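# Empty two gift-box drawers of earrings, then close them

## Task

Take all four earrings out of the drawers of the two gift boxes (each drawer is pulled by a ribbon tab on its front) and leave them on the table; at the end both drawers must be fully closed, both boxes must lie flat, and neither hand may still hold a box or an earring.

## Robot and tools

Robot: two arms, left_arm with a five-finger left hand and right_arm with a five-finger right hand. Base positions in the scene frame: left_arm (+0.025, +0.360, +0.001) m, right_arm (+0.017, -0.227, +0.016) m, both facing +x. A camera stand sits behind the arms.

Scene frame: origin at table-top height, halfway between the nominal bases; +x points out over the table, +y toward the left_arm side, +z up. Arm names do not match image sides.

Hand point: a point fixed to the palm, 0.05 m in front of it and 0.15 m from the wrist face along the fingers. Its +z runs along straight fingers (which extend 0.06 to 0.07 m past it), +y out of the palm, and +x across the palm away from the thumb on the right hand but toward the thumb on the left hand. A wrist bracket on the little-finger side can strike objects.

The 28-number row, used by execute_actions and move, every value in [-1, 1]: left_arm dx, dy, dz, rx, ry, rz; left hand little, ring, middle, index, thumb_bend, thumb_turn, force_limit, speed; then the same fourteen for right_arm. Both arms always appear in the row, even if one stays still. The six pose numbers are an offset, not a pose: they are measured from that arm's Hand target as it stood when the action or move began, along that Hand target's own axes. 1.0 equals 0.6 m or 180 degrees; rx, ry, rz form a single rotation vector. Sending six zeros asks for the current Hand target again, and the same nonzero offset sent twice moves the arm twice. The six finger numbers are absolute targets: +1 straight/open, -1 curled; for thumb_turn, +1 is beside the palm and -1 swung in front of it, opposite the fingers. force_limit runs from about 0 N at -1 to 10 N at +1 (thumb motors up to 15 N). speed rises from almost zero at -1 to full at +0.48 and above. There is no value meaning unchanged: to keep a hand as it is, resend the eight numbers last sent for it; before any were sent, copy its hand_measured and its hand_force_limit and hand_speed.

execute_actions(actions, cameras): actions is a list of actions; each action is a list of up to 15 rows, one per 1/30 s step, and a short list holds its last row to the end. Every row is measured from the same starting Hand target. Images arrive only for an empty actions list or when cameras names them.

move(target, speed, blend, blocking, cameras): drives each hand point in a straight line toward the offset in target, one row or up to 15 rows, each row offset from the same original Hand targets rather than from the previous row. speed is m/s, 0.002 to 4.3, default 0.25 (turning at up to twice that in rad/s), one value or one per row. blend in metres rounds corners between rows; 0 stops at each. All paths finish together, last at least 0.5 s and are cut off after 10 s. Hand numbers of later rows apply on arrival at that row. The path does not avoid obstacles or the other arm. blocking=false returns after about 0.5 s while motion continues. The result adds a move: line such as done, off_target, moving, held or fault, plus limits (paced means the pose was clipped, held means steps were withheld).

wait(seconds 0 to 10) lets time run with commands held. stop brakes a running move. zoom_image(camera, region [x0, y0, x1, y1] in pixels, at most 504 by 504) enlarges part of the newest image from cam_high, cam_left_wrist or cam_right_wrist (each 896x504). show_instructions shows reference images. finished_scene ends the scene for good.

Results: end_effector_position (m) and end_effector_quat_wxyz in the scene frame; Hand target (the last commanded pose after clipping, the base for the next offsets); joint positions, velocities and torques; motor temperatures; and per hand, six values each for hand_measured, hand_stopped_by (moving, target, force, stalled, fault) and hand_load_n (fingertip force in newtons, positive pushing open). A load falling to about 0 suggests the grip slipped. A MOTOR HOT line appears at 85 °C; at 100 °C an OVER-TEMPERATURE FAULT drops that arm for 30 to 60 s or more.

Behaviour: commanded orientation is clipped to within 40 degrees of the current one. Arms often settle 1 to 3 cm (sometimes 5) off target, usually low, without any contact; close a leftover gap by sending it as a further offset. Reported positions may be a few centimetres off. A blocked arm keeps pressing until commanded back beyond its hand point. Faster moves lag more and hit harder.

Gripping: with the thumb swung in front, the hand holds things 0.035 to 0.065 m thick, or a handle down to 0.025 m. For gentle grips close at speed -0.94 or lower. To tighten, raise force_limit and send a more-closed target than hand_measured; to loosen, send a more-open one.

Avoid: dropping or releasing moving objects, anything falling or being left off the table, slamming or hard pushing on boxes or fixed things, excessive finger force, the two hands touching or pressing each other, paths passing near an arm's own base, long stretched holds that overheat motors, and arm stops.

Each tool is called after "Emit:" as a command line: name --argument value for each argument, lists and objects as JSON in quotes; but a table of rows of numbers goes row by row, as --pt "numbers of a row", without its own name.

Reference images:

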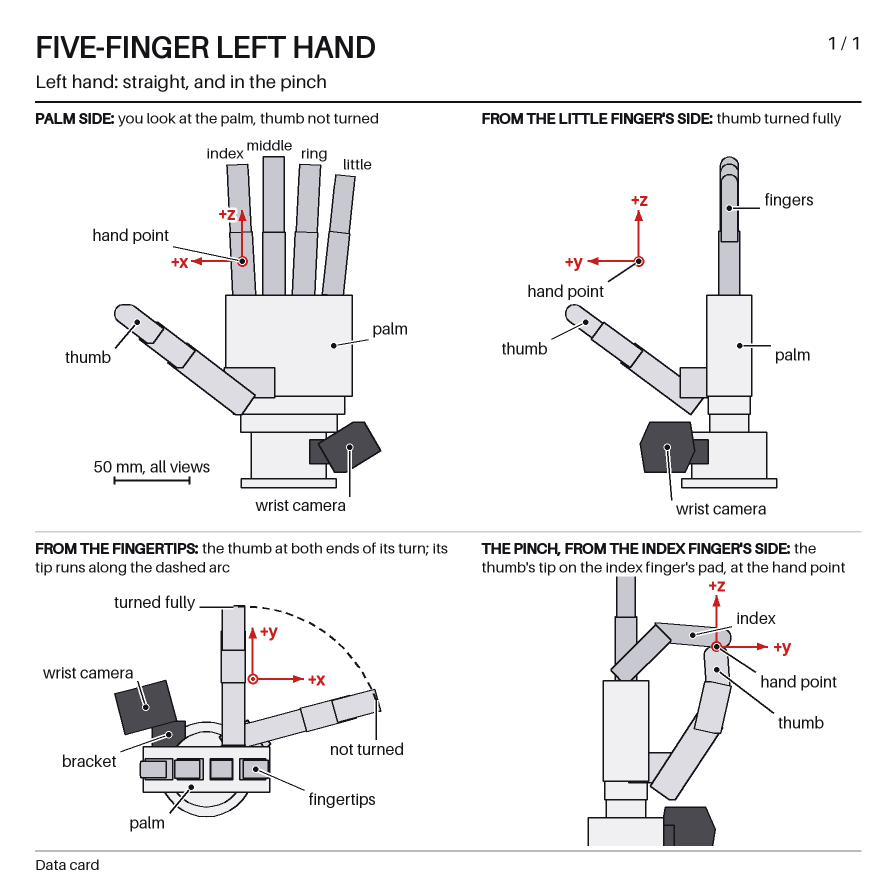

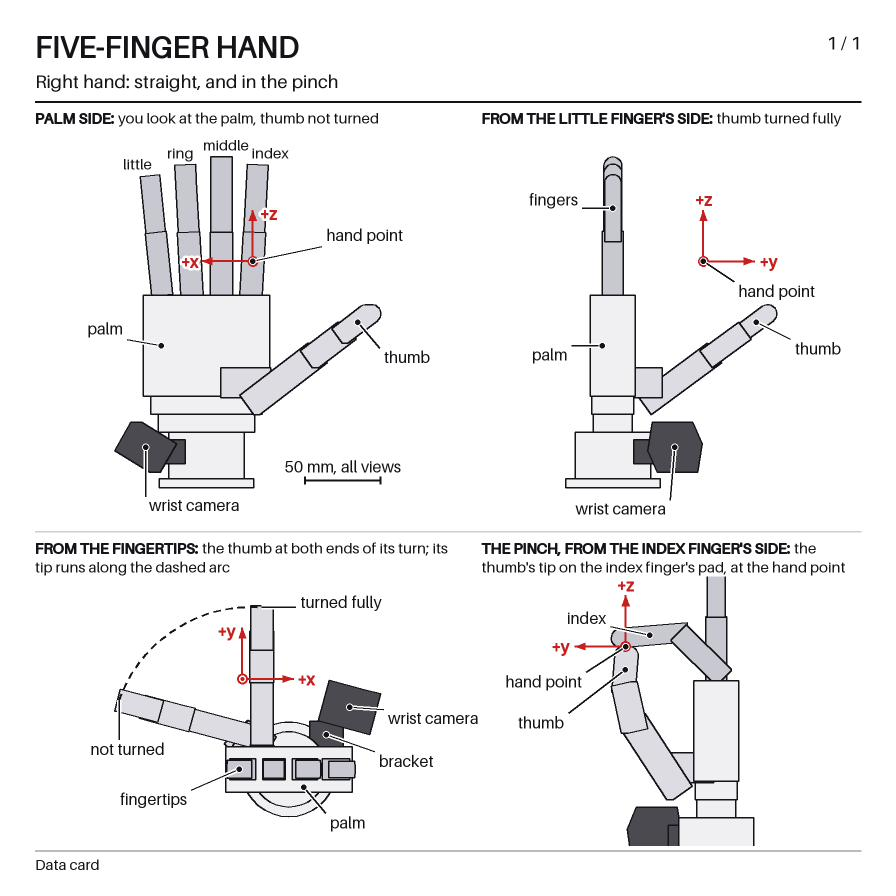

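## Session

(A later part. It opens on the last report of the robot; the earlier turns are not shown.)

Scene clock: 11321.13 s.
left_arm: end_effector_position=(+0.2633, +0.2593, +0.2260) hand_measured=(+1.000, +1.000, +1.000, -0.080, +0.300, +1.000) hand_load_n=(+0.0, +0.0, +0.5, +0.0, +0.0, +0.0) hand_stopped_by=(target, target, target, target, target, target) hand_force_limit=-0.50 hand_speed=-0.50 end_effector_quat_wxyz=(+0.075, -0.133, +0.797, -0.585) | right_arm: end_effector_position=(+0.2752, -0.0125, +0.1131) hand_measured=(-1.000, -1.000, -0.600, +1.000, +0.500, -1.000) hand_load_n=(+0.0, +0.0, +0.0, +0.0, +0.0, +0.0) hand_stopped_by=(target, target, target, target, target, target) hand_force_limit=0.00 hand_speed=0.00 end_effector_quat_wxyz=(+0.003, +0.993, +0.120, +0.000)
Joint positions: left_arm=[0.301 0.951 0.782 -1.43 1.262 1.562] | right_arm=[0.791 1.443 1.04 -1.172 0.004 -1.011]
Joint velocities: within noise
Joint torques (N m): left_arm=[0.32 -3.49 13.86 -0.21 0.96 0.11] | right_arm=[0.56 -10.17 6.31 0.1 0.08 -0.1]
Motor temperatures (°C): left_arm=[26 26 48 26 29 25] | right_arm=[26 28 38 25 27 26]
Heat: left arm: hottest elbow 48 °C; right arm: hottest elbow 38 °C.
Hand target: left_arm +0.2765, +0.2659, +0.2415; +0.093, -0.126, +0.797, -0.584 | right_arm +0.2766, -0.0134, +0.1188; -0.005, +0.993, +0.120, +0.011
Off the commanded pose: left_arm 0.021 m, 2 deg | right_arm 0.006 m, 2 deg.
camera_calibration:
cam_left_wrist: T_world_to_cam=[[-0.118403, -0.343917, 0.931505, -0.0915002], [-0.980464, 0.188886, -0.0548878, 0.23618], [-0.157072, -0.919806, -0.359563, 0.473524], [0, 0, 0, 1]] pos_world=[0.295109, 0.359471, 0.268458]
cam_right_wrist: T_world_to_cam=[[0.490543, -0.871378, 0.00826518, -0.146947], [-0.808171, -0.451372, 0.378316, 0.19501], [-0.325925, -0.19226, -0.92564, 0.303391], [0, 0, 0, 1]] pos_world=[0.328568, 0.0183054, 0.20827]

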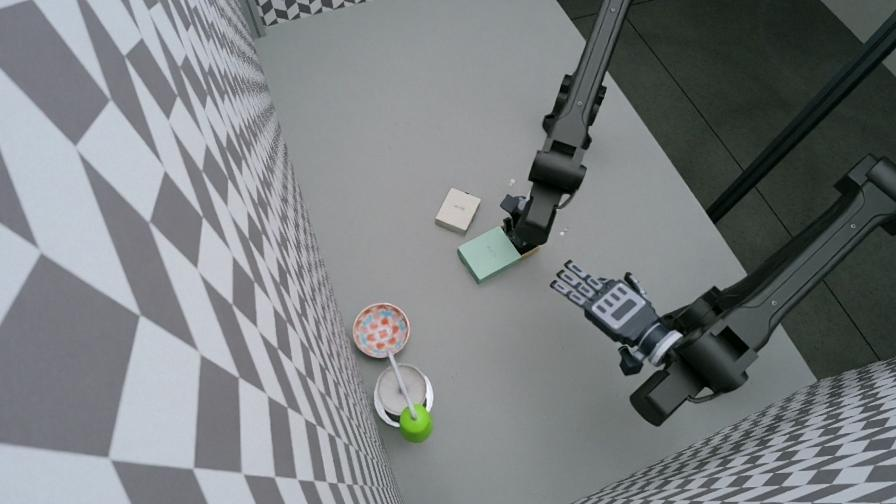

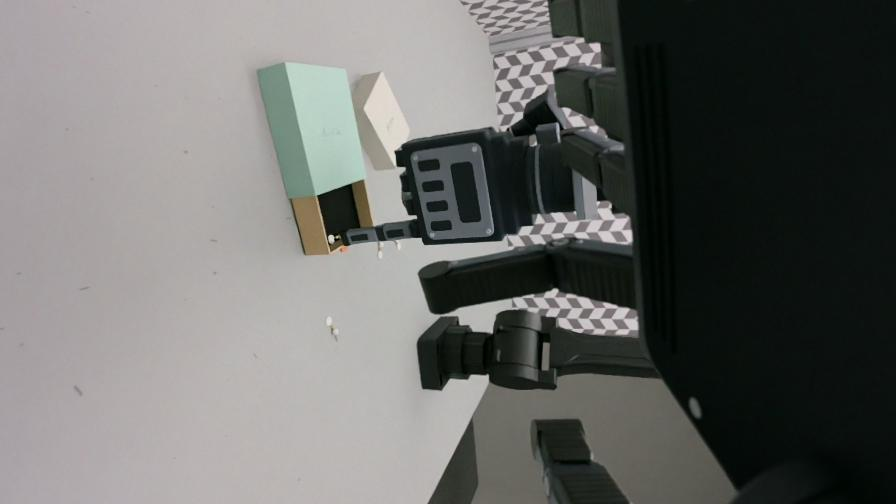

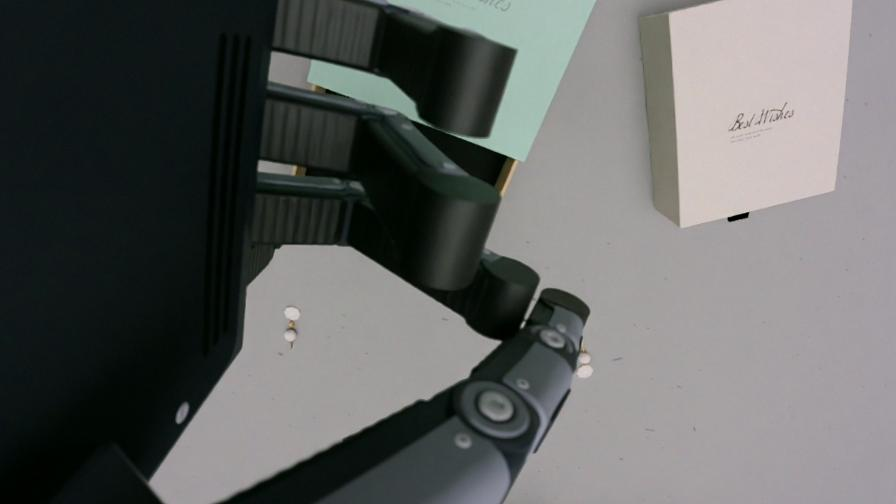

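Emit:
move --target '[0,0,0,0,0,0,1,1,1,-0.08,0.3,1,-0.5,-0.5,-0.0004,0.0001,0.0167,0,0,0,-1,-1,-0.6,1,0.5,-1,0,0]' --speed 0.03 --cameras '["cam_left_wrist"]'

Emit:
zoom_image --camera "cam_left_wrist" --region '[290, 190, 390, 270]'

Scene clock: 11369.37 s.
left_arm: end_effector_position=(+0.2633, +0.2593, +0.2260) hand_measured=(+1.000, +1.000, +1.000, -0.080, +0.300, +1.000) hand_load_n=(+0.0, +0.0, +0.0, +0.0, +0.0, -0.5) hand_stopped_by=(target, target, target, target, target, target) hand_force_limit=-0.50 hand_speed=-0.50 end_effector_quat_wxyz=(+0.075, -0.133, +0.797, -0.585) | right_arm: end_effector_position=(+0.2752, -0.0125, +0.1064) hand_measured=(-1.000, -1.000, -0.600, +1.000, +0.500, -1.000) hand_load_n=(+0.0, +0.0, +0.0, +0.0, +0.0, +0.0) hand_stopped_by=(target, target, target, target, target, target) hand_force_limit=0.00 hand_speed=0.00 end_effector_quat_wxyz=(-0.001, +0.993, +0.120, +0.004)
Joint positions: left_arm=[0.301 0.951 0.782 -1.43 1.262 1.562] | right_arm=[0.791 1.443 1.023 -1.144 0.004 -1.011]
Joint torques (N m): left_arm=[-0.09 -3.31 13.87 -0.01 0.98 0.12] | right_arm=[0.5 -9.35 6.3 0.14 0.08 -0.1]
Heat: left arm: hottest elbow 48 °C; right arm: hottest elbow 38 °C.
Hand target: left_arm +0.2765, +0.2659, +0.2415; +0.093, -0.126, +0.797, -0.584 | right_arm +0.2766, -0.0134, +0.1087; -0.005, +0.993, +0.120, +0.011
Off the commanded pose: left_arm 0.021 m, 2 deg | right_arm 0.003 m, 1 deg.
move: off_target (left_arm)
camera_calibration:
cam_left_wrist: T_world_to_cam=[[-0.118403, -0.343917, 0.931505, -0.0915002], [-0.980464, 0.188886, -0.0548878, 0.23618], [-0.157072, -0.919806, -0.359563, 0.473524], [0, 0, 0, 1]] pos_world=[0.295109, 0.359471, 0.268458]
Images, in order (width x height): cam_left_wrist 896x504.

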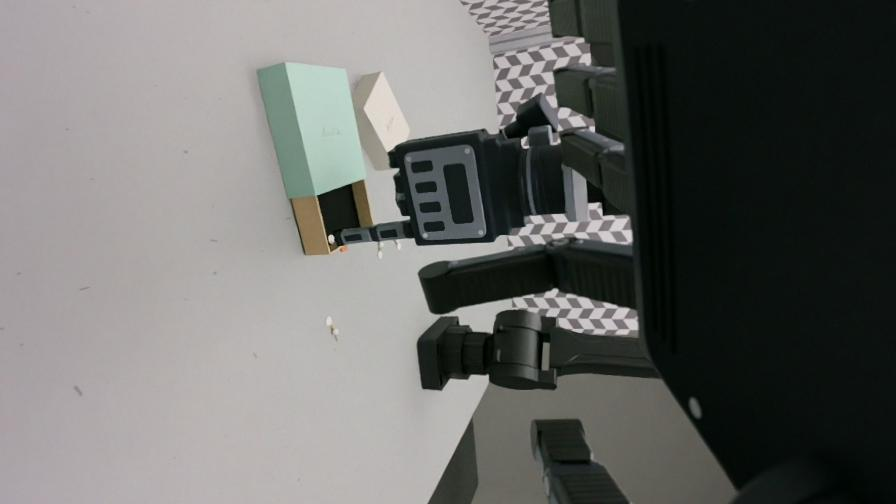

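Scaled by 5.040 from the camera's 896x504 image, which has a finer 1280x720 frame.

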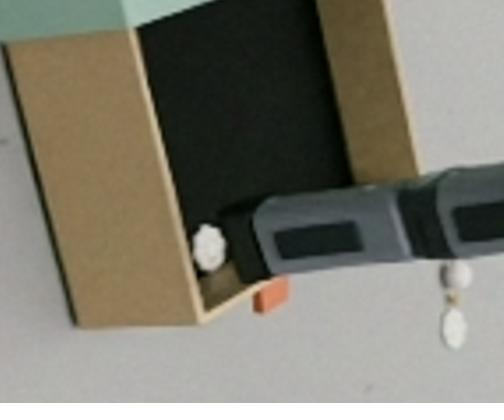

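Emit:
move --target '[0,0,0,0,0,0,1,1,1,-0.08,0.3,1,-0.5,-0.5,0,-0.005,0.0167,0,0,0,-1,-1,-0.6,1,0.5,-1,0,0]' --speed 0.03 --cameras '["cam_left_wrist"]'

Emit:
zoom_image --camera "cam_left_wrist" --region '[290, 190, 390, 270]'

Scene clock: 11412.37 s.
left_arm: end_effector_position=(+0.2633, +0.2593, +0.2260) hand_measured=(+1.000, +1.000, +1.000, -0.080, +0.300, +1.000) hand_load_n=(+0.0, +0.0, +0.0, +0.0, +0.0, +0.0) hand_stopped_by=(target, target, target, target, target, target) hand_force_limit=-0.50 hand_speed=-0.50 end_effector_quat_wxyz=(+0.075, -0.133, +0.797, -0.585) | right_arm: end_effector_position=(+0.2769, -0.0107, +0.1014) hand_measured=(-1.000, -1.000, -0.600, +1.000, +0.500, -1.000) hand_load_n=(+0.0, +0.0, +0.0, +0.0, +0.0, +0.0) hand_stopped_by=(target, target, target, target, target, target) hand_force_limit=0.00 hand_speed=0.00 end_effector_quat_wxyz=(-0.006, +0.993, +0.120, +0.010)
Joint positions: left_arm=[0.301 0.951 0.782 -1.43 1.262 1.562] | right_arm=[0.791 1.443 1.011 -1.116 0.004 -1.011]
Joint torques (N m): left_arm=[0.21 -3.14 13.74 -0.12 1.01 0.14] | right_arm=[1.08 -8.12 6.28 0.21 0.08 -0.03]
Heat: left arm: hottest elbow 48 °C; right arm: hottest elbow 37 °C.
Hand target: left_arm +0.2765, +0.2659, +0.2415; +0.093, -0.126, +0.797, -0.584 | right_arm +0.2761, -0.0103, +0.0987; -0.005, +0.993, +0.120, +0.011
Off the commanded pose: left_arm 0.021 m, 2 deg | right_arm 0.003 m, 0 deg.
move: off_target (left_arm)
camera_calibration:
cam_left_wrist: T_world_to_cam=[[-0.118403, -0.343917, 0.931505, -0.0915002], [-0.980464, 0.188886, -0.0548878, 0.23618], [-0.157072, -0.919806, -0.359563, 0.473524], [0, 0, 0, 1]] pos_world=[0.295109, 0.359471, 0.268458]
Images, in order (width x height): cam_left_wrist 896x504.

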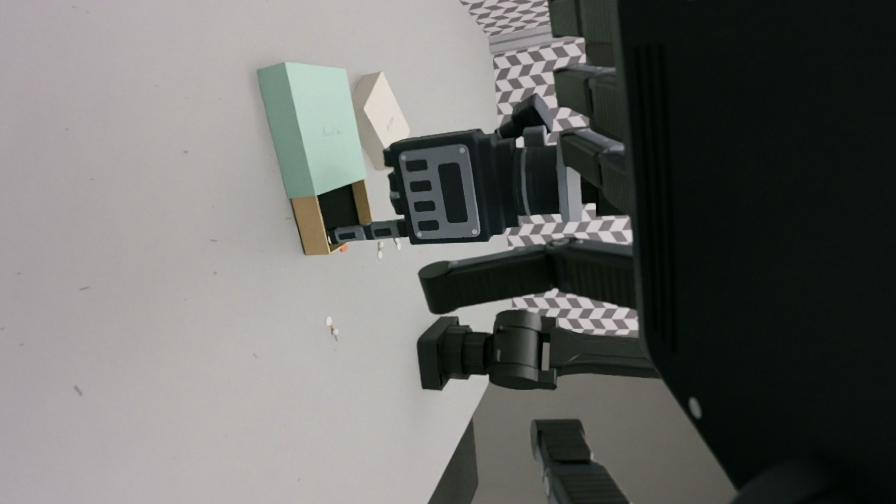

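Scaled by 5.040 from the camera's 896x504 image, which has a finer 1280x720 frame.

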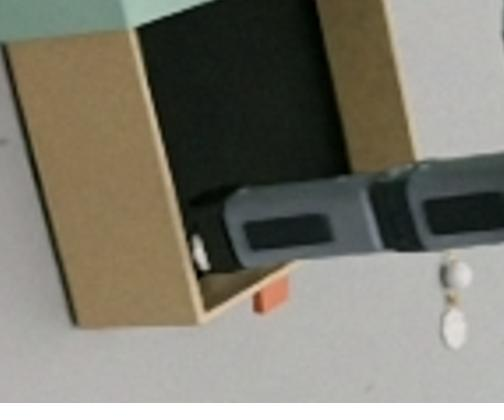

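Emit:
move --target '[0,0,0,0,0,0,1,1,1,-0.08,0.3,1,-0.5,-0.5,-0.0037,0,0.015,0,0,0,-1,-1,-0.6,1,0.5,-1,0,0]' --speed 0.03 --cameras '["cam_left_wrist"]'

Emit:
zoom_image --camera "cam_left_wrist" --region '[290, 190, 390, 270]'

Scene clock: 11431.47 s.
left_arm: end_effector_position=(+0.2633, +0.2593, +0.2260) hand_measured=(+1.000, +1.000, +1.000, -0.080, +0.300, +1.000) hand_load_n=(+0.0, +0.0, +0.0, +0.0, +0.0, -0.5) hand_stopped_by=(target, target, target, target, target, target) hand_force_limit=-0.50 hand_speed=-0.50 end_effector_quat_wxyz=(+0.075, -0.133, +0.797, -0.585) | right_arm: end_effector_position=(+0.2759, -0.0119, +0.0944) hand_measured=(-1.000, -1.000, -0.600, +1.000, +0.500, -1.000) hand_load_n=(+0.0, +0.5, +0.0, +0.0, +0.0, +0.0) hand_stopped_by=(target, target, target, target, target, target) hand_force_limit=0.00 hand_speed=0.00 end_effector_quat_wxyz=(-0.007, +0.993, +0.120, +0.013)
Joint positions: left_arm=[0.301 0.951 0.782 -1.43 1.262 1.562] | right_arm=[0.791 1.443 0.992 -1.091 0.005 -1.011]
Joint torques (N m): left_arm=[0.32 -3.37 13.9 -0.05 1 0.12] | right_arm=[1.26 -7.59 6.3 0.24 0.07 0.01]
Heat: left arm: hottest elbow 48 °C; right arm: hottest elbow 37 °C.
Hand target: left_arm +0.2765, +0.2659, +0.2415; +0.093, -0.126, +0.797, -0.584 | right_arm +0.2741, -0.0108, +0.0896; -0.005, +0.993, +0.120, +0.011
Off the commanded pose: left_arm 0.021 m, 2 deg | right_arm 0.005 m, 0 deg.
move: off_target (left_arm)
camera_calibration:
cam_left_wrist: T_world_to_cam=[[-0.118403, -0.343917, 0.931505, -0.0915002], [-0.980464, 0.188886, -0.0548878, 0.23618], [-0.157072, -0.919806, -0.359563, 0.473524], [0, 0, 0, 1]] pos_world=[0.295109, 0.359471, 0.268458]
Images, in order (width x height): cam_left_wrist 896x504.

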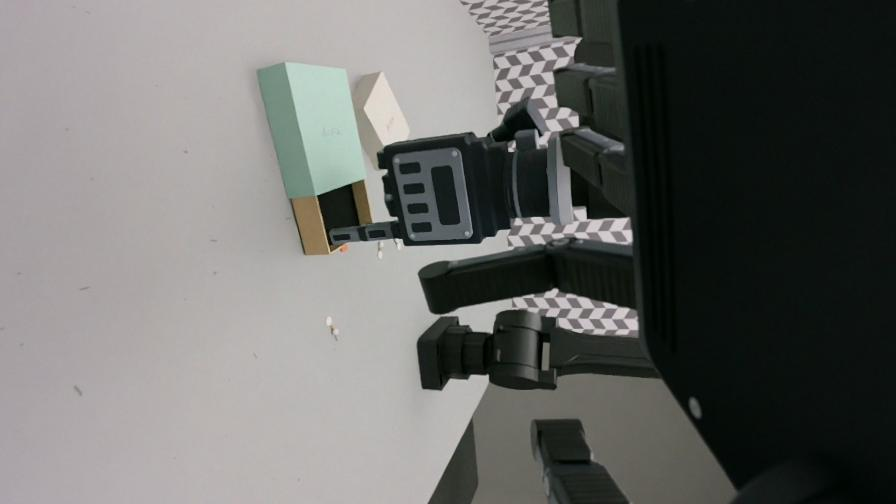

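Scaled by 5.040 from the camera's 896x504 image, which has a finer 1280x720 frame.

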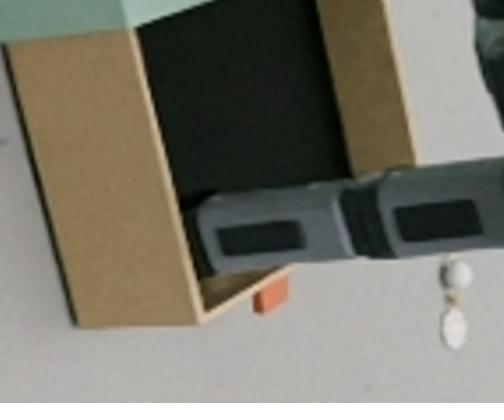

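Emit:
move --target '[0,0,0,0,0,0,1,1,1,-0.08,0.3,1,-0.5,-0.5,0,0,0.007,0,0,0,-1,-1,-0.6,1,0.5,-1,0,0]' --speed 0.03

Scene clock: 11441.67 s.
left_arm: end_effector_position=(+0.2633, +0.2593, +0.2260) hand_measured=(+1.000, +1.000, +1.000, -0.080, +0.300, +1.000) hand_load_n=(-0.5, -0.5, -0.5, +0.0, +0.0, +0.0) hand_stopped_by=(target, target, target, target, target, target) hand_force_limit=-0.50 hand_speed=-0.50 end_effector_quat_wxyz=(+0.075, -0.133, +0.797, -0.585) | right_arm: end_effector_position=(+0.2762, -0.0116, +0.0916) hand_measured=(-1.000, -1.000, -0.600, +1.000, +0.500, -1.000) hand_load_n=(+0.0, +0.0, +0.0, +0.0, +0.0, +0.0) hand_stopped_by=(target, target, target, target, target, target) hand_force_limit=0.00 hand_speed=0.00 end_effector_quat_wxyz=(-0.009, +0.993, +0.120, +0.015)
Joint positions: left_arm=[0.301 0.951 0.782 -1.43 1.262 1.562] | right_arm=[0.791 1.443 0.985 -1.079 0.005 -1.011]
Joint torques (N m): left_arm=[0.15 -3.14 13.78 -0.1 0.98 0.12] | right_arm=[1.2 -7.18 6.26 0.24 0.07 0.01]
Heat: left arm: hottest elbow 48 °C; right arm: hottest elbow 38 °C.
Hand target: left_arm +0.2765, +0.2659, +0.2415; +0.093, -0.126, +0.797, -0.584 | right_arm +0.2742, -0.0107, +0.0855; -0.005, +0.993, +0.120, +0.011
Off the commanded pose: left_arm 0.021 m, 2 deg | right_arm 0.007 m, 1 deg.
move: off_target (left_arm)

Emit:
move --target '[0,0,0,0,0,0,1,1,1,-0.08,0.3,1,-0.5,-0.5,-0.0013,0.0267,-0.005,0,0,0,-1,-1,-0.6,1,0.5,-1,0,0]' --speed 0.03 --cameras '["cam_left_wrist"]'

Emit:
zoom_image --camera "cam_left_wrist" --region '[290, 190, 390, 270]'

Scene clock: 11452.27 s.
left_arm: end_effector_position=(+0.2633, +0.2593, +0.2260) hand_measured=(+1.000, +1.000, +1.000, -0.080, +0.300, +1.000) hand_load_n=(+0.0, +0.0, +0.0, +0.0, +0.0, +0.0) hand_stopped_by=(target, target, target, target, target, target) hand_force_limit=-0.50 hand_speed=-0.50 end_effector_quat_wxyz=(+0.075, -0.133, +0.797, -0.585) | right_arm: end_effector_position=(+0.2748, -0.0223, +0.0860) hand_measured=(-1.000, -1.000, -0.600, +1.000, +0.500, -1.000) hand_load_n=(-0.5, +0.0, +0.0, +0.0, +0.0, +0.0) hand_stopped_by=(target, target, target, target, target, target) hand_force_limit=0.00 hand_speed=0.00 end_effector_quat_wxyz=(-0.003, +0.993, +0.120, +0.007)
Joint positions: left_arm=[0.301 0.951 0.782 -1.43 1.262 1.562] | right_arm=[0.774 1.443 0.966 -1.078 0.005 -1.028]
Joint torques (N m): left_arm=[0.03 -3.31 13.82 -0.25 0.99 0.14] | right_arm=[0.03 -9 6.12 -0.09 0.04 -0.18]
Heat: left arm: hottest elbow 48 °C; right arm: hottest elbow 38 °C.
Hand target: left_arm +0.2765, +0.2659, +0.2415; +0.093, -0.126, +0.797, -0.584 | right_arm +0.2772, -0.0264, +0.0884; -0.005, +0.993, +0.120, +0.011
Off the commanded pose: left_arm 0.021 m, 2 deg | right_arm 0.005 m, 1 deg.
move: off_target (left_arm)
camera_calibration:
cam_left_wrist: T_world_to_cam=[[-0.118403, -0.343917, 0.931505, -0.0915002], [-0.980464, 0.188886, -0.0548878, 0.23618], [-0.157072, -0.919806, -0.359563, 0.473524], [0, 0, 0, 1]] pos_world=[0.295109, 0.359471, 0.268458]
Images, in order (width x height): cam_left_wrist 896x504.

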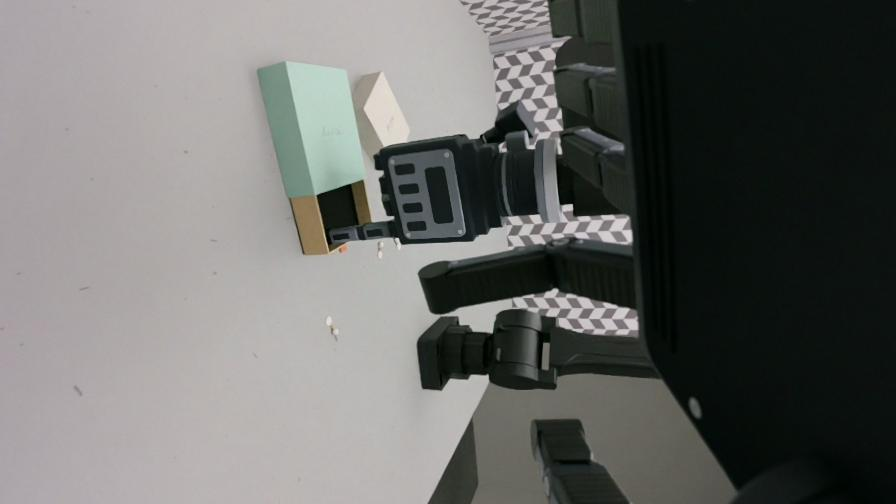

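Scaled by 5.040 from the camera's 896x504 image, which has a finer 1280x720 frame.

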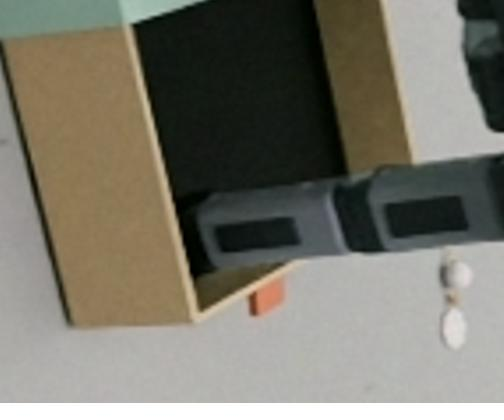

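Emit:
move --target '[0,0,0,0,0,0,1,1,1,-0.08,0.3,1,-0.5,-0.5,0,0,-0.0117,0,0,0,-1,-1,-0.6,1,0.5,-1,0,0]' --speed 0.03 --cameras '["cam_left_wrist"]'

Emit:
zoom_image --camera "cam_left_wrist" --region '[290, 190, 390, 270]'

Scene clock: 11472.17 s.
left_arm: end_effector_position=(+0.2633, +0.2593, +0.2260) hand_measured=(+1.000, +1.000, +1.000, -0.080, +0.300, +1.000) hand_load_n=(+0.0, -0.5, +0.0, +0.0, +0.0, +0.0) hand_stopped_by=(target, target, target, target, target, target) hand_force_limit=-0.50 hand_speed=-0.50 end_effector_quat_wxyz=(+0.075, -0.133, +0.797, -0.585) | right_arm: end_effector_position=(+0.2727, -0.0244, +0.0866) hand_measured=(-1.000, -1.000, -0.600, +1.000, +0.500, -1.000) hand_load_n=(+0.0, +0.0, +0.0, +0.0, +0.0, -0.5) hand_stopped_by=(target, target, target, target, target, target) hand_force_limit=0.00 hand_speed=0.00 end_effector_quat_wxyz=(+0.001, +0.993, +0.121, +0.003)
Joint positions: left_arm=[0.301 0.951 0.782 -1.43 1.262 1.562] | right_arm=[0.774 1.443 0.966 -1.09 0.005 -1.029]
Joint torques (N m): left_arm=[0.5 -2.96 13.78 -0.17 0.99 0.13] | right_arm=[-0.03 -9.76 6.9 -0.5 0.05 -0.19]
Heat: left arm: hottest elbow 48 °C; right arm: hottest elbow 37 °C.
Hand target: left_arm +0.2765, +0.2659, +0.2415; +0.093, -0.126, +0.797, -0.584 | right_arm +0.2770, -0.0265, +0.0954; -0.005, +0.993, +0.120, +0.011
Off the commanded pose: left_arm 0.021 m, 2 deg | right_arm 0.010 m, 1 deg.
move: off_target (left_arm)
camera_calibration:
cam_left_wrist: T_world_to_cam=[[-0.118403, -0.343917, 0.931505, -0.0915002], [-0.980464, 0.188886, -0.0548878, 0.23618], [-0.157072, -0.919806, -0.359563, 0.473524], [0, 0, 0, 1]] pos_world=[0.295109, 0.359471, 0.268458]
Images, in order (width x height): cam_left_wrist 896x504.

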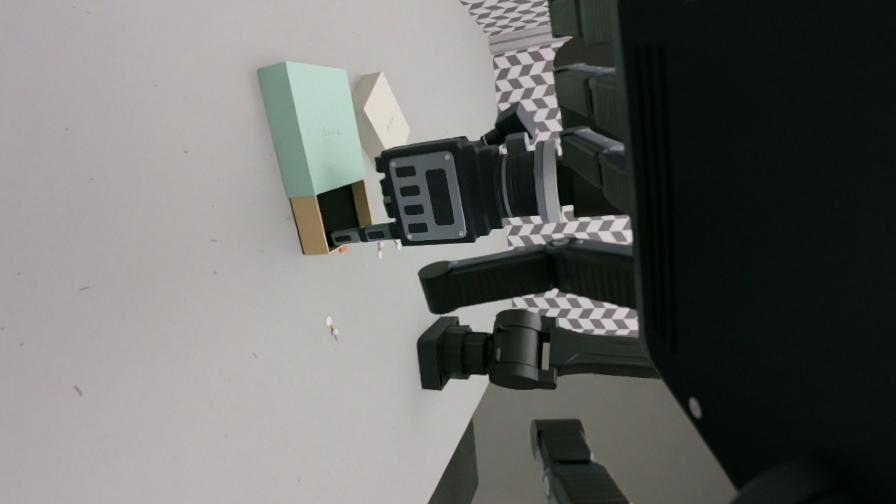

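Scaled by 5.040 from the camera's 896x504 image, which has a finer 1280x720 frame.

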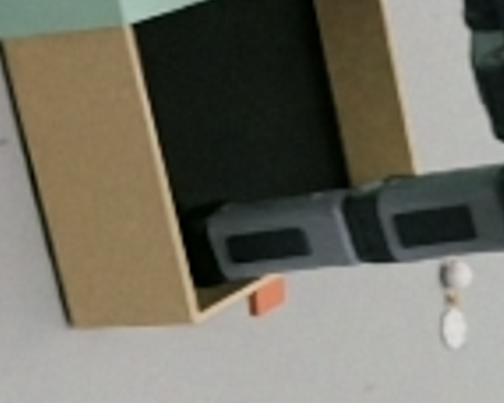

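Emit:
move --target '[0,0,0,0,0,0,1,1,1,-0.08,0.3,1,-0.5,-0.5,0.0077,0,-0.035,0,0,0,-1,-1,-0.6,1,0.5,-1,0,0]' --speed 0.03 --cameras '["cam_left_wrist"]'

Emit:
zoom_image --camera "cam_left_wrist" --region '[290, 190, 390, 270]'

Scene clock: 11492.30 s.
left_arm: end_effector_position=(+0.2633, +0.2593, +0.2260) hand_measured=(+1.000, +1.000, +1.000, -0.080, +0.300, +1.000) hand_load_n=(+0.0, +0.0, +0.0, +0.0, +0.0, +0.0) hand_stopped_by=(target, target, target, target, target, target) hand_force_limit=-0.50 hand_speed=-0.50 end_effector_quat_wxyz=(+0.075, -0.133, +0.797, -0.585) | right_arm: end_effector_position=(+0.2634, -0.0362, +0.0951) hand_measured=(-1.000, -1.000, -0.600, +1.000, +0.500, -1.000) hand_load_n=(+0.0, +0.0, +0.0, +0.0, +0.0, +0.0) hand_stopped_by=(target, target, target, target, target, target) hand_force_limit=0.00 hand_speed=0.00 end_effector_quat_wxyz=(+0.014, +0.992, +0.121, -0.014)
Joint positions: left_arm=[0.301 0.951 0.782 -1.43 1.262 1.562] | right_arm=[0.77 1.427 0.966 -1.149 0.005 -1.034]
Joint torques (N m): left_arm=[0.32 -3.25 13.76 -0.08 0.97 0.12] | right_arm=[-0.03 -9.76 10.03 -0.57 0.07 -0.17]
Heat: left arm: hottest elbow 49 °C; right arm: hottest elbow 37 °C.
Hand target: left_arm +0.2765, +0.2659, +0.2415; +0.093, -0.126, +0.797, -0.584 | right_arm +0.2811, -0.0257, +0.1166; -0.005, +0.993, +0.120, +0.011
Off the commanded pose: left_arm 0.021 m, 2 deg | right_arm 0.030 m, 4 deg.
move: off_target (left_arm, right_arm)
camera_calibration:
cam_left_wrist: T_world_to_cam=[[-0.118403, -0.343917, 0.931505, -0.0915002], [-0.980464, 0.188886, -0.0548878, 0.23618], [-0.157072, -0.919806, -0.359563, 0.473524], [0, 0, 0, 1]] pos_world=[0.295109, 0.359471, 0.268458]
Images, in order (width x height): cam_left_wrist 896x504.

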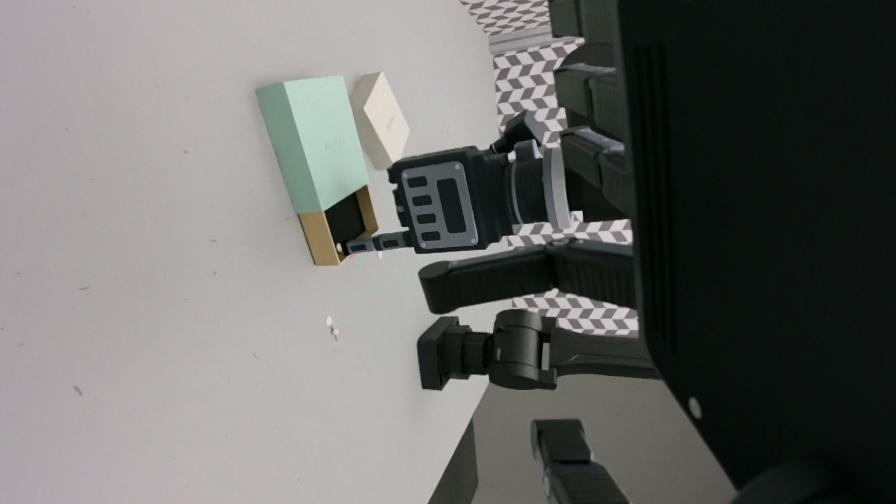

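Scaled by 5.040 from the camera's 896x504 image, which has a finer 1280x720 frame.

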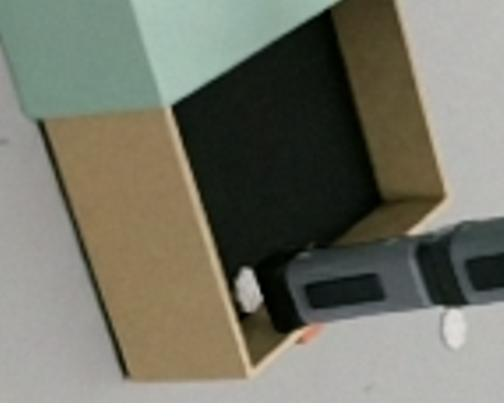

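Emit:
move --target '[0,0,0,0,0,0,1,1,1,-0.08,0.3,1,-0.5,-0.5,0,0,-0.05,0,0,0,-1,-1,-0.6,1,0.5,-1,0,0]' --speed 0.04 --cameras '["cam_left_wrist"]'

Emit:
zoom_image --camera "cam_left_wrist" --region '[290, 190, 390, 270]'

Scene clock: 11503.37 s.
left_arm: end_effector_position=(+0.2633, +0.2593, +0.2260) hand_measured=(+1.000, +1.000, +1.000, -0.080, +0.300, +1.000) hand_load_n=(+0.0, -0.5, +0.0, +0.0, +0.0, -0.5) hand_stopped_by=(target, target, target, target, target, target) hand_force_limit=-0.50 hand_speed=-0.50 end_effector_quat_wxyz=(+0.075, -0.133, +0.797, -0.585) | right_arm: end_effector_position=(+0.2600, -0.0397, +0.1215) hand_measured=(-1.000, -1.000, -0.600, +1.000, +0.500, -1.000) hand_load_n=(+0.0, +0.0, +0.0, -0.5, +0.0, +0.0) hand_stopped_by=(target, target, target, target, target, target) hand_force_limit=0.00 hand_speed=0.00 end_effector_quat_wxyz=(+0.018, +0.992, +0.121, -0.019)
Joint positions: left_arm=[0.301 0.951 0.782 -1.43 1.262 1.562] | right_arm=[0.77 1.393 1.004 -1.233 0.005 -1.035]
Joint torques (N m): left_arm=[0.03 -3.31 13.76 -0.21 0.97 0.13] | right_arm=[-0.09 -9.35 11.28 -0.58 0.04 -0.17]
Heat: left arm: hottest elbow 49 °C; right arm: hottest elbow 38 °C.
Hand target: left_arm +0.2765, +0.2659, +0.2415; +0.093, -0.126, +0.797, -0.584 | right_arm +0.2804, -0.0262, +0.1464; -0.005, +0.993, +0.120, +0.011
Off the commanded pose: left_arm 0.021 m, 2 deg | right_arm 0.035 m, 4 deg.
move: off_target (left_arm, right_arm)
camera_calibration:
cam_left_wrist: T_world_to_cam=[[-0.118403, -0.343917, 0.931505, -0.0915002], [-0.980464, 0.188886, -0.0548878, 0.23618], [-0.157072, -0.919806, -0.359563, 0.473524], [0, 0, 0, 1]] pos_world=[0.295109, 0.359471, 0.268458]
Images, in order (width x height): cam_left_wrist 896x504.

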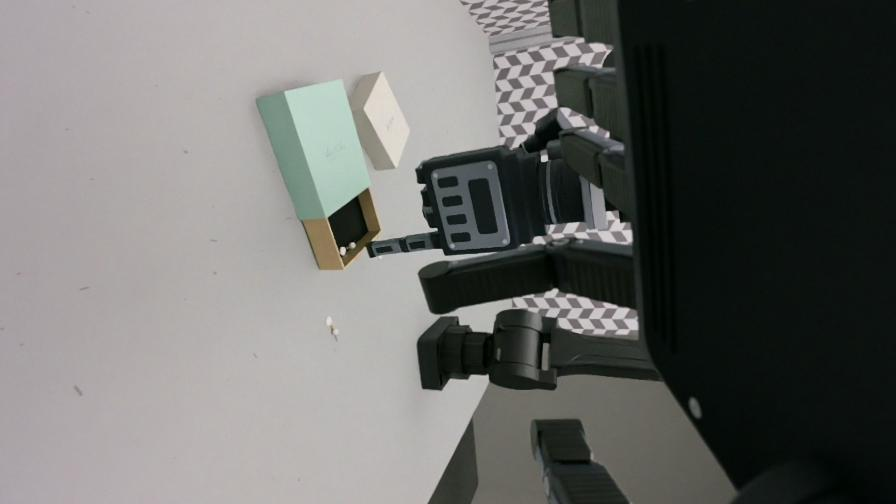

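Scaled by 5.040 from the camera's 896x504 image, which has a finer 1280x720 frame.

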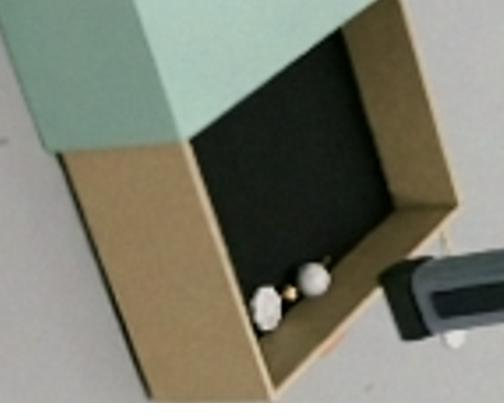

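Emit:
move --pt "0 0 0 0 0 0 1 1 1 -0.08 0.3 1 -0.5 -0.5 0.0533 -0.0367 0.0122 0.0122 -0.0075 -0.0289 -1 -1 -0.6 1 0.5 -1 0 0" --pt "0 0 0 0 0 0 1 1 1 -0.08 0.3 1 -0.5 -0.5 -0.0238 -0.0032 0.0352 0.0122 -0.0075 -0.0289 -1 -1 -0.6 1 0.5 -1 0 0" --speed 0.06 --cameras '["cam_left_wrist"]'

Emit:
zoom_image --camera "cam_left_wrist" --region '[310, 200, 410, 280]'

Scene clock: 11610.30 s.
left_arm: end_effector_position=(+0.2633, +0.2593, +0.2260) hand_measured=(+1.000, +1.000, +1.000, -0.080, +0.300, +1.000) hand_load_n=(+0.0, +0.0, +0.0, +0.5, +0.0, +0.0) hand_stopped_by=(target, target, target, target, target, target) hand_force_limit=-0.50 hand_speed=-0.50 end_effector_quat_wxyz=(+0.075, -0.133, +0.797, -0.585) | right_arm: end_effector_position=(+0.2673, -0.0284, +0.1203) hand_measured=(-1.000, -1.000, -0.600, +1.000, +0.500, -1.000) hand_load_n=(+0.0, +0.0, +0.0, +0.0, +0.0, +0.0) hand_stopped_by=(target, target, target, target, target, target) hand_force_limit=0.00 hand_speed=0.00 end_effector_quat_wxyz=(-0.014, +0.986, +0.166, -0.013)
Joint positions: left_arm=[0.301 0.951 0.782 -1.43 1.262 1.562] | right_arm=[0.768 1.382 1.003 -1.196 -0.038 -1.126]
Joint torques (N m): left_arm=[-0.03 -3.6 13.79 -0.13 0.96 0.13] | right_arm=[0.91 -9.41 6.42 0.1 -0.1 -0.02]
Motor temperatures (°C): left_arm=[26 26 49 26 30 25] | right_arm=[26 28 45 25 27 26]
Heat: left arm: hottest elbow 49 °C; right arm: hottest elbow 45 °C.
Hand target: left_arm +0.2765, +0.2659, +0.2415; +0.093, -0.126, +0.797, -0.584 | right_arm +0.2666, -0.0274, +0.1250; -0.022, +0.986, +0.166, -0.002
Off the commanded pose: left_arm 0.021 m, 2 deg | right_arm 0.005 m, 1 deg.
move: off_target (left_arm)
camera_calibration:
cam_left_wrist: T_world_to_cam=[[-0.118403, -0.343917, 0.931505, -0.0915002], [-0.980464, 0.188886, -0.0548878, 0.23618], [-0.157072, -0.919806, -0.359563, 0.473524], [0, 0, 0, 1]] pos_world=[0.295109, 0.359471, 0.268458]
Images, in order (width x height): cam_left_wrist 896x504.

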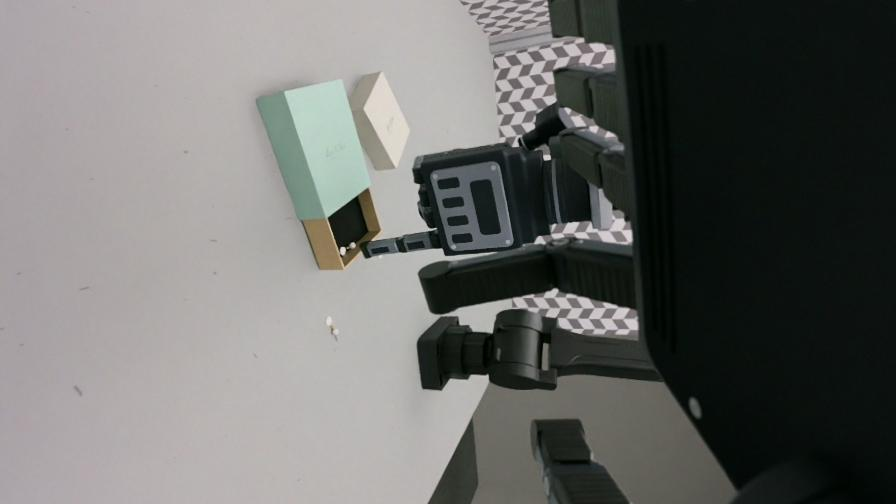

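Scaled by 5.040 from the camera's 896x504 image, which has a finer 1280x720 frame.

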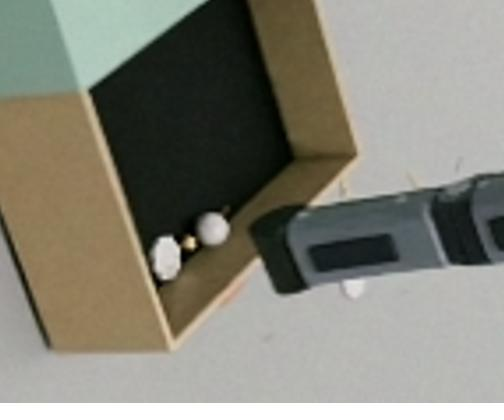

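Emit:
move --target '[0,0,0,0,0,0,1,1,1,-0.08,0.3,1,-0.5,-0.5,0,0.0015,0.0333,0.0039,0,0,-1,-1,-0.6,1,0.5,-1,0,0]' --speed 0.03 --cameras '["cam_left_wrist"]'

Emit:
zoom_image --camera "cam_left_wrist" --region '[310, 200, 410, 280]'

Scene clock: 11640.17 s.
left_arm: end_effector_position=(+0.2633, +0.2593, +0.2260) hand_measured=(+1.000, +1.000, +1.000, -0.080, +0.300, +1.000) hand_load_n=(+0.0, +0.0, +0.0, +0.0, +0.0, +0.0) hand_stopped_by=(target, target, target, target, target, target) hand_force_limit=-0.50 hand_speed=-0.50 end_effector_quat_wxyz=(+0.075, -0.133, +0.797, -0.585) | right_arm: end_effector_position=(+0.2659, -0.0267, +0.1053) hand_measured=(-1.000, -1.000, -0.600, +1.000, +0.500, -1.000) hand_load_n=(+0.0, +0.0, +0.0, +0.0, +0.0, +0.0) hand_stopped_by=(target, target, target, target, target, target) hand_force_limit=0.00 hand_speed=0.00 end_effector_quat_wxyz=(-0.025, +0.986, +0.166, -0.007)
Joint positions: left_arm=[0.301 0.951 0.782 -1.43 1.262 1.562] | right_arm=[0.768 1.382 0.965 -1.136 -0.049 -1.126]
Joint torques (N m): left_arm=[0.21 -3.78 13.86 -0.14 0.98 0.13] | right_arm=[0.5 -7.94 6.37 0.12 -0.11 -0.09]
Heat: left arm: hottest elbow 49 °C; right arm: hottest elbow 42 °C.
Hand target: left_arm +0.2765, +0.2659, +0.2415; +0.093, -0.126, +0.797, -0.584 | right_arm +0.2667, -0.0274, +0.1051; -0.028, +0.986, +0.166, -0.003
Off the commanded pose: left_arm 0.021 m, 2 deg | right_arm 0.001 m, 1 deg.
move: off_target (left_arm)
camera_calibration:
cam_left_wrist: T_world_to_cam=[[-0.118403, -0.343917, 0.931505, -0.0915002], [-0.980464, 0.188886, -0.0548878, 0.23618], [-0.157072, -0.919806, -0.359563, 0.473524], [0, 0, 0, 1]] pos_world=[0.295109, 0.359471, 0.268458]
Images, in order (width x height): cam_left_wrist 896x504.

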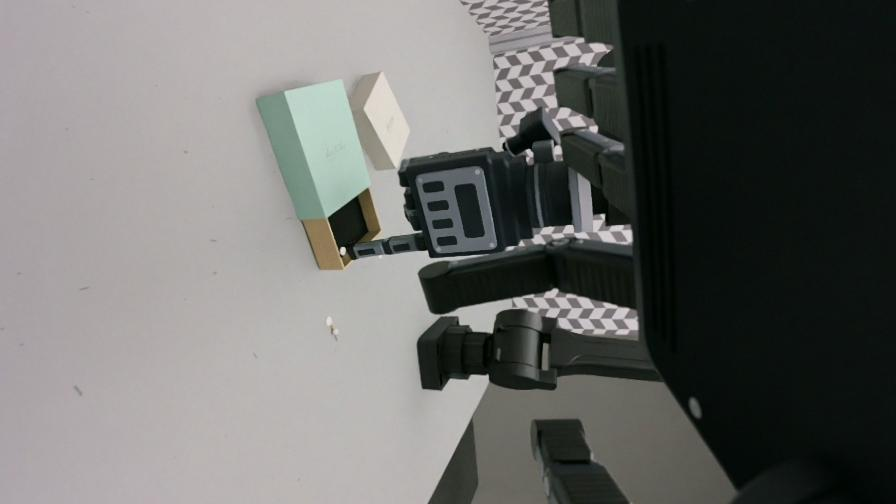

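Scaled by 5.040 from the camera's 896x504 image, which has a finer 1280x720 frame.

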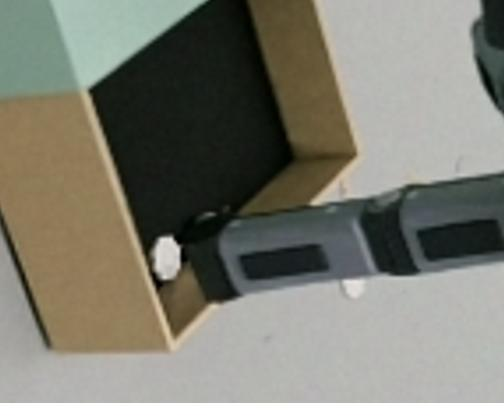

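Emit:
move --target '[0,0,0,0,0,0,1,1,1,-0.08,0.3,1,-0.5,-0.5,0,0.0007,0.0167,0,0,0,-1,-1,-0.6,1,0.5,-1,0,0]' --speed 0.03 --cameras '["cam_left_wrist"]'

Emit:
zoom_image --camera "cam_left_wrist" --region '[310, 200, 410, 280]'

Scene clock: 11654.53 s.
left_arm: end_effector_position=(+0.2633, +0.2593, +0.2260) hand_measured=(+1.000, +1.000, +1.000, -0.080, +0.300, +1.000) hand_load_n=(+0.0, +0.0, +0.0, +0.0, +0.0, +0.0) hand_stopped_by=(target, target, target, target, target, target) hand_force_limit=-0.50 hand_speed=-0.50 end_effector_quat_wxyz=(+0.075, -0.133, +0.797, -0.585) | right_arm: end_effector_position=(+0.2664, -0.0262, +0.0989) hand_measured=(-1.000, -1.000, -0.600, +1.000, +0.500, -1.000) hand_load_n=(+0.0, +0.0, +0.0, +0.0, +0.0, +0.0) hand_stopped_by=(target, target, target, target, target, target) hand_force_limit=0.00 hand_speed=0.00 end_effector_quat_wxyz=(-0.028, +0.986, +0.166, -0.002)
Joint positions: left_arm=[0.301 0.951 0.782 -1.43 1.262 1.562] | right_arm=[0.768 1.382 0.948 -1.107 -0.049 -1.126]
Joint torques (N m): left_arm=[-0.15 -3.19 13.71 -0.16 0.98 0.14] | right_arm=[0.56 -7.06 6.31 0.16 -0.11 -0.08]
Heat: left arm: hottest elbow 49 °C; right arm: hottest elbow 42 °C.
Hand target: left_arm +0.2765, +0.2659, +0.2415; +0.093, -0.126, +0.797, -0.584 | right_arm +0.2667, -0.0272, +0.0950; -0.028, +0.986, +0.166, -0.003
Off the commanded pose: left_arm 0.021 m, 2 deg | right_arm 0.004 m, 0 deg.
move: off_target (left_arm)
camera_calibration:
cam_left_wrist: T_world_to_cam=[[-0.118403, -0.343917, 0.931505, -0.0915002], [-0.980464, 0.188886, -0.0548878, 0.23618], [-0.157072, -0.919806, -0.359563, 0.473524], [0, 0, 0, 1]] pos_world=[0.295109, 0.359471, 0.268458]
Images, in order (width x height): cam_left_wrist 896x504.

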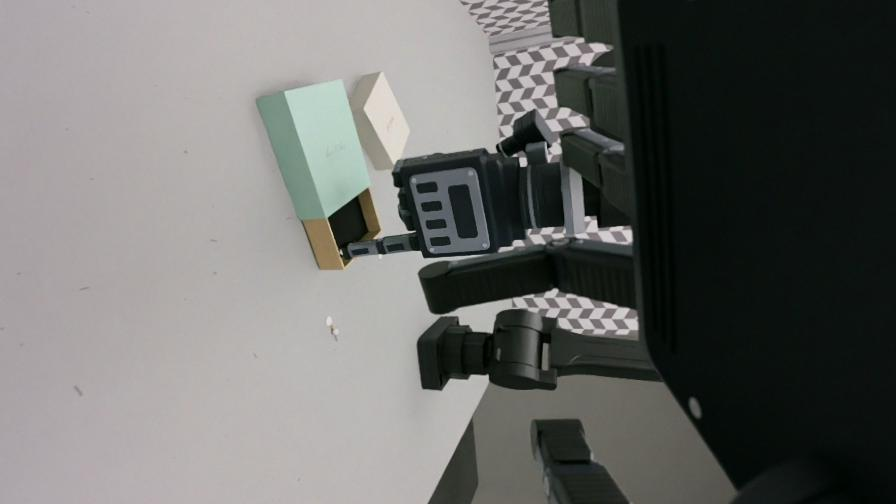

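Scaled by 5.040 from the camera's 896x504 image, which has a finer 1280x720 frame.

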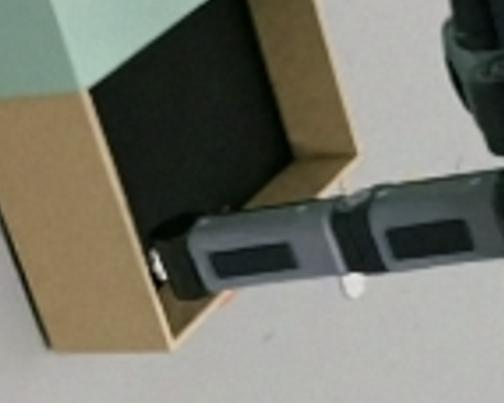

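Emit:
move --target '[0,0,0,0,0,0,1,1,1,-0.08,0.3,1,-0.5,-0.5,0,0.0007,0.018,0,0,0,-1,-1,-0.6,1,0.5,-1,0,0]' --speed 0.03 --cameras '["cam_left_wrist"]'

Emit:
zoom_image --camera "cam_left_wrist" --region '[310, 200, 410, 280]'

Scene clock: 11662.30 s.
left_arm: end_effector_position=(+0.2633, +0.2593, +0.2260) hand_measured=(+1.000, +1.000, +1.000, -0.080, +0.300, +1.000) hand_load_n=(+0.0, +0.0, +0.0, +0.0, +0.0, -0.5) hand_stopped_by=(target, target, target, target, target, target) hand_force_limit=-0.50 hand_speed=-0.50 end_effector_quat_wxyz=(+0.075, -0.133, +0.797, -0.585) | right_arm: end_effector_position=(+0.2665, -0.0261, +0.0901) hand_measured=(-1.000, -1.000, -0.600, +1.000, +0.500, -1.000) hand_load_n=(+0.0, +0.0, +0.0, +0.0, +0.0, +0.0) hand_stopped_by=(target, target, target, target, target, target) hand_force_limit=0.00 hand_speed=0.00 end_effector_quat_wxyz=(-0.030, +0.986, +0.166, +0.001)
Joint positions: left_arm=[0.301 0.951 0.782 -1.43 1.262 1.562] | right_arm=[0.768 1.389 0.93 -1.076 -0.049 -1.126]
Joint torques (N m): left_arm=[-0.03 -3.55 13.81 -0.13 0.99 0.12] | right_arm=[0.5 -6.53 6.27 0.23 -0.1 -0.08]
Heat: left arm: hottest elbow 49 °C; right arm: hottest elbow 41 °C.
Hand target: left_arm +0.2765, +0.2659, +0.2415; +0.093, -0.126, +0.797, -0.584 | right_arm +0.2666, -0.0271, +0.0843; -0.028, +0.986, +0.166, -0.003
Off the commanded pose: left_arm 0.021 m, 2 deg | right_arm 0.006 m, 1 deg.
move: off_target (left_arm)
camera_calibration:
cam_left_wrist: T_world_to_cam=[[-0.118403, -0.343917, 0.931505, -0.0915002], [-0.980464, 0.188886, -0.0548878, 0.23618], [-0.157072, -0.919806, -0.359563, 0.473524], [0, 0, 0, 1]] pos_world=[0.295109, 0.359471, 0.268458]
Images, in order (width x height): cam_left_wrist 896x504.

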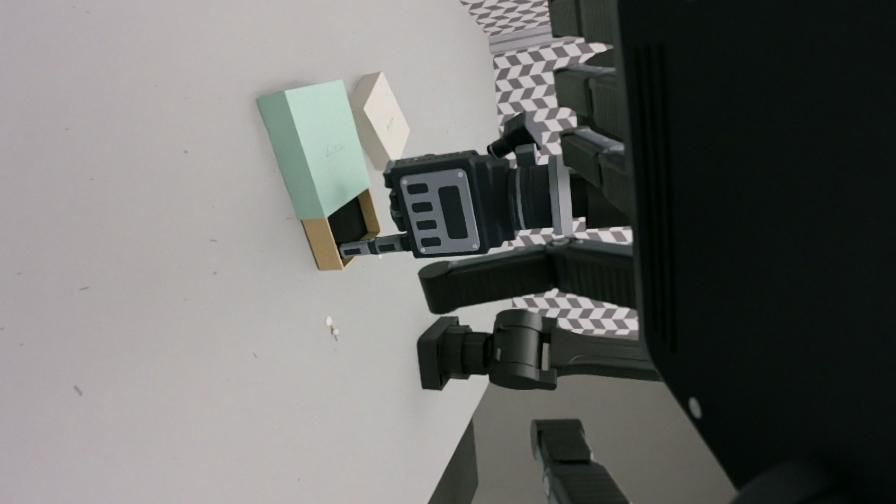

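Scaled by 5.040 from the camera's 896x504 image, which has a finer 1280x720 frame.

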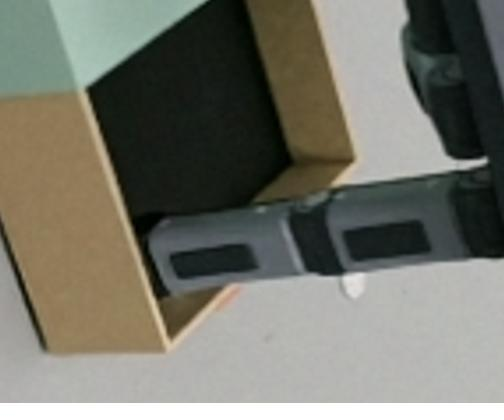

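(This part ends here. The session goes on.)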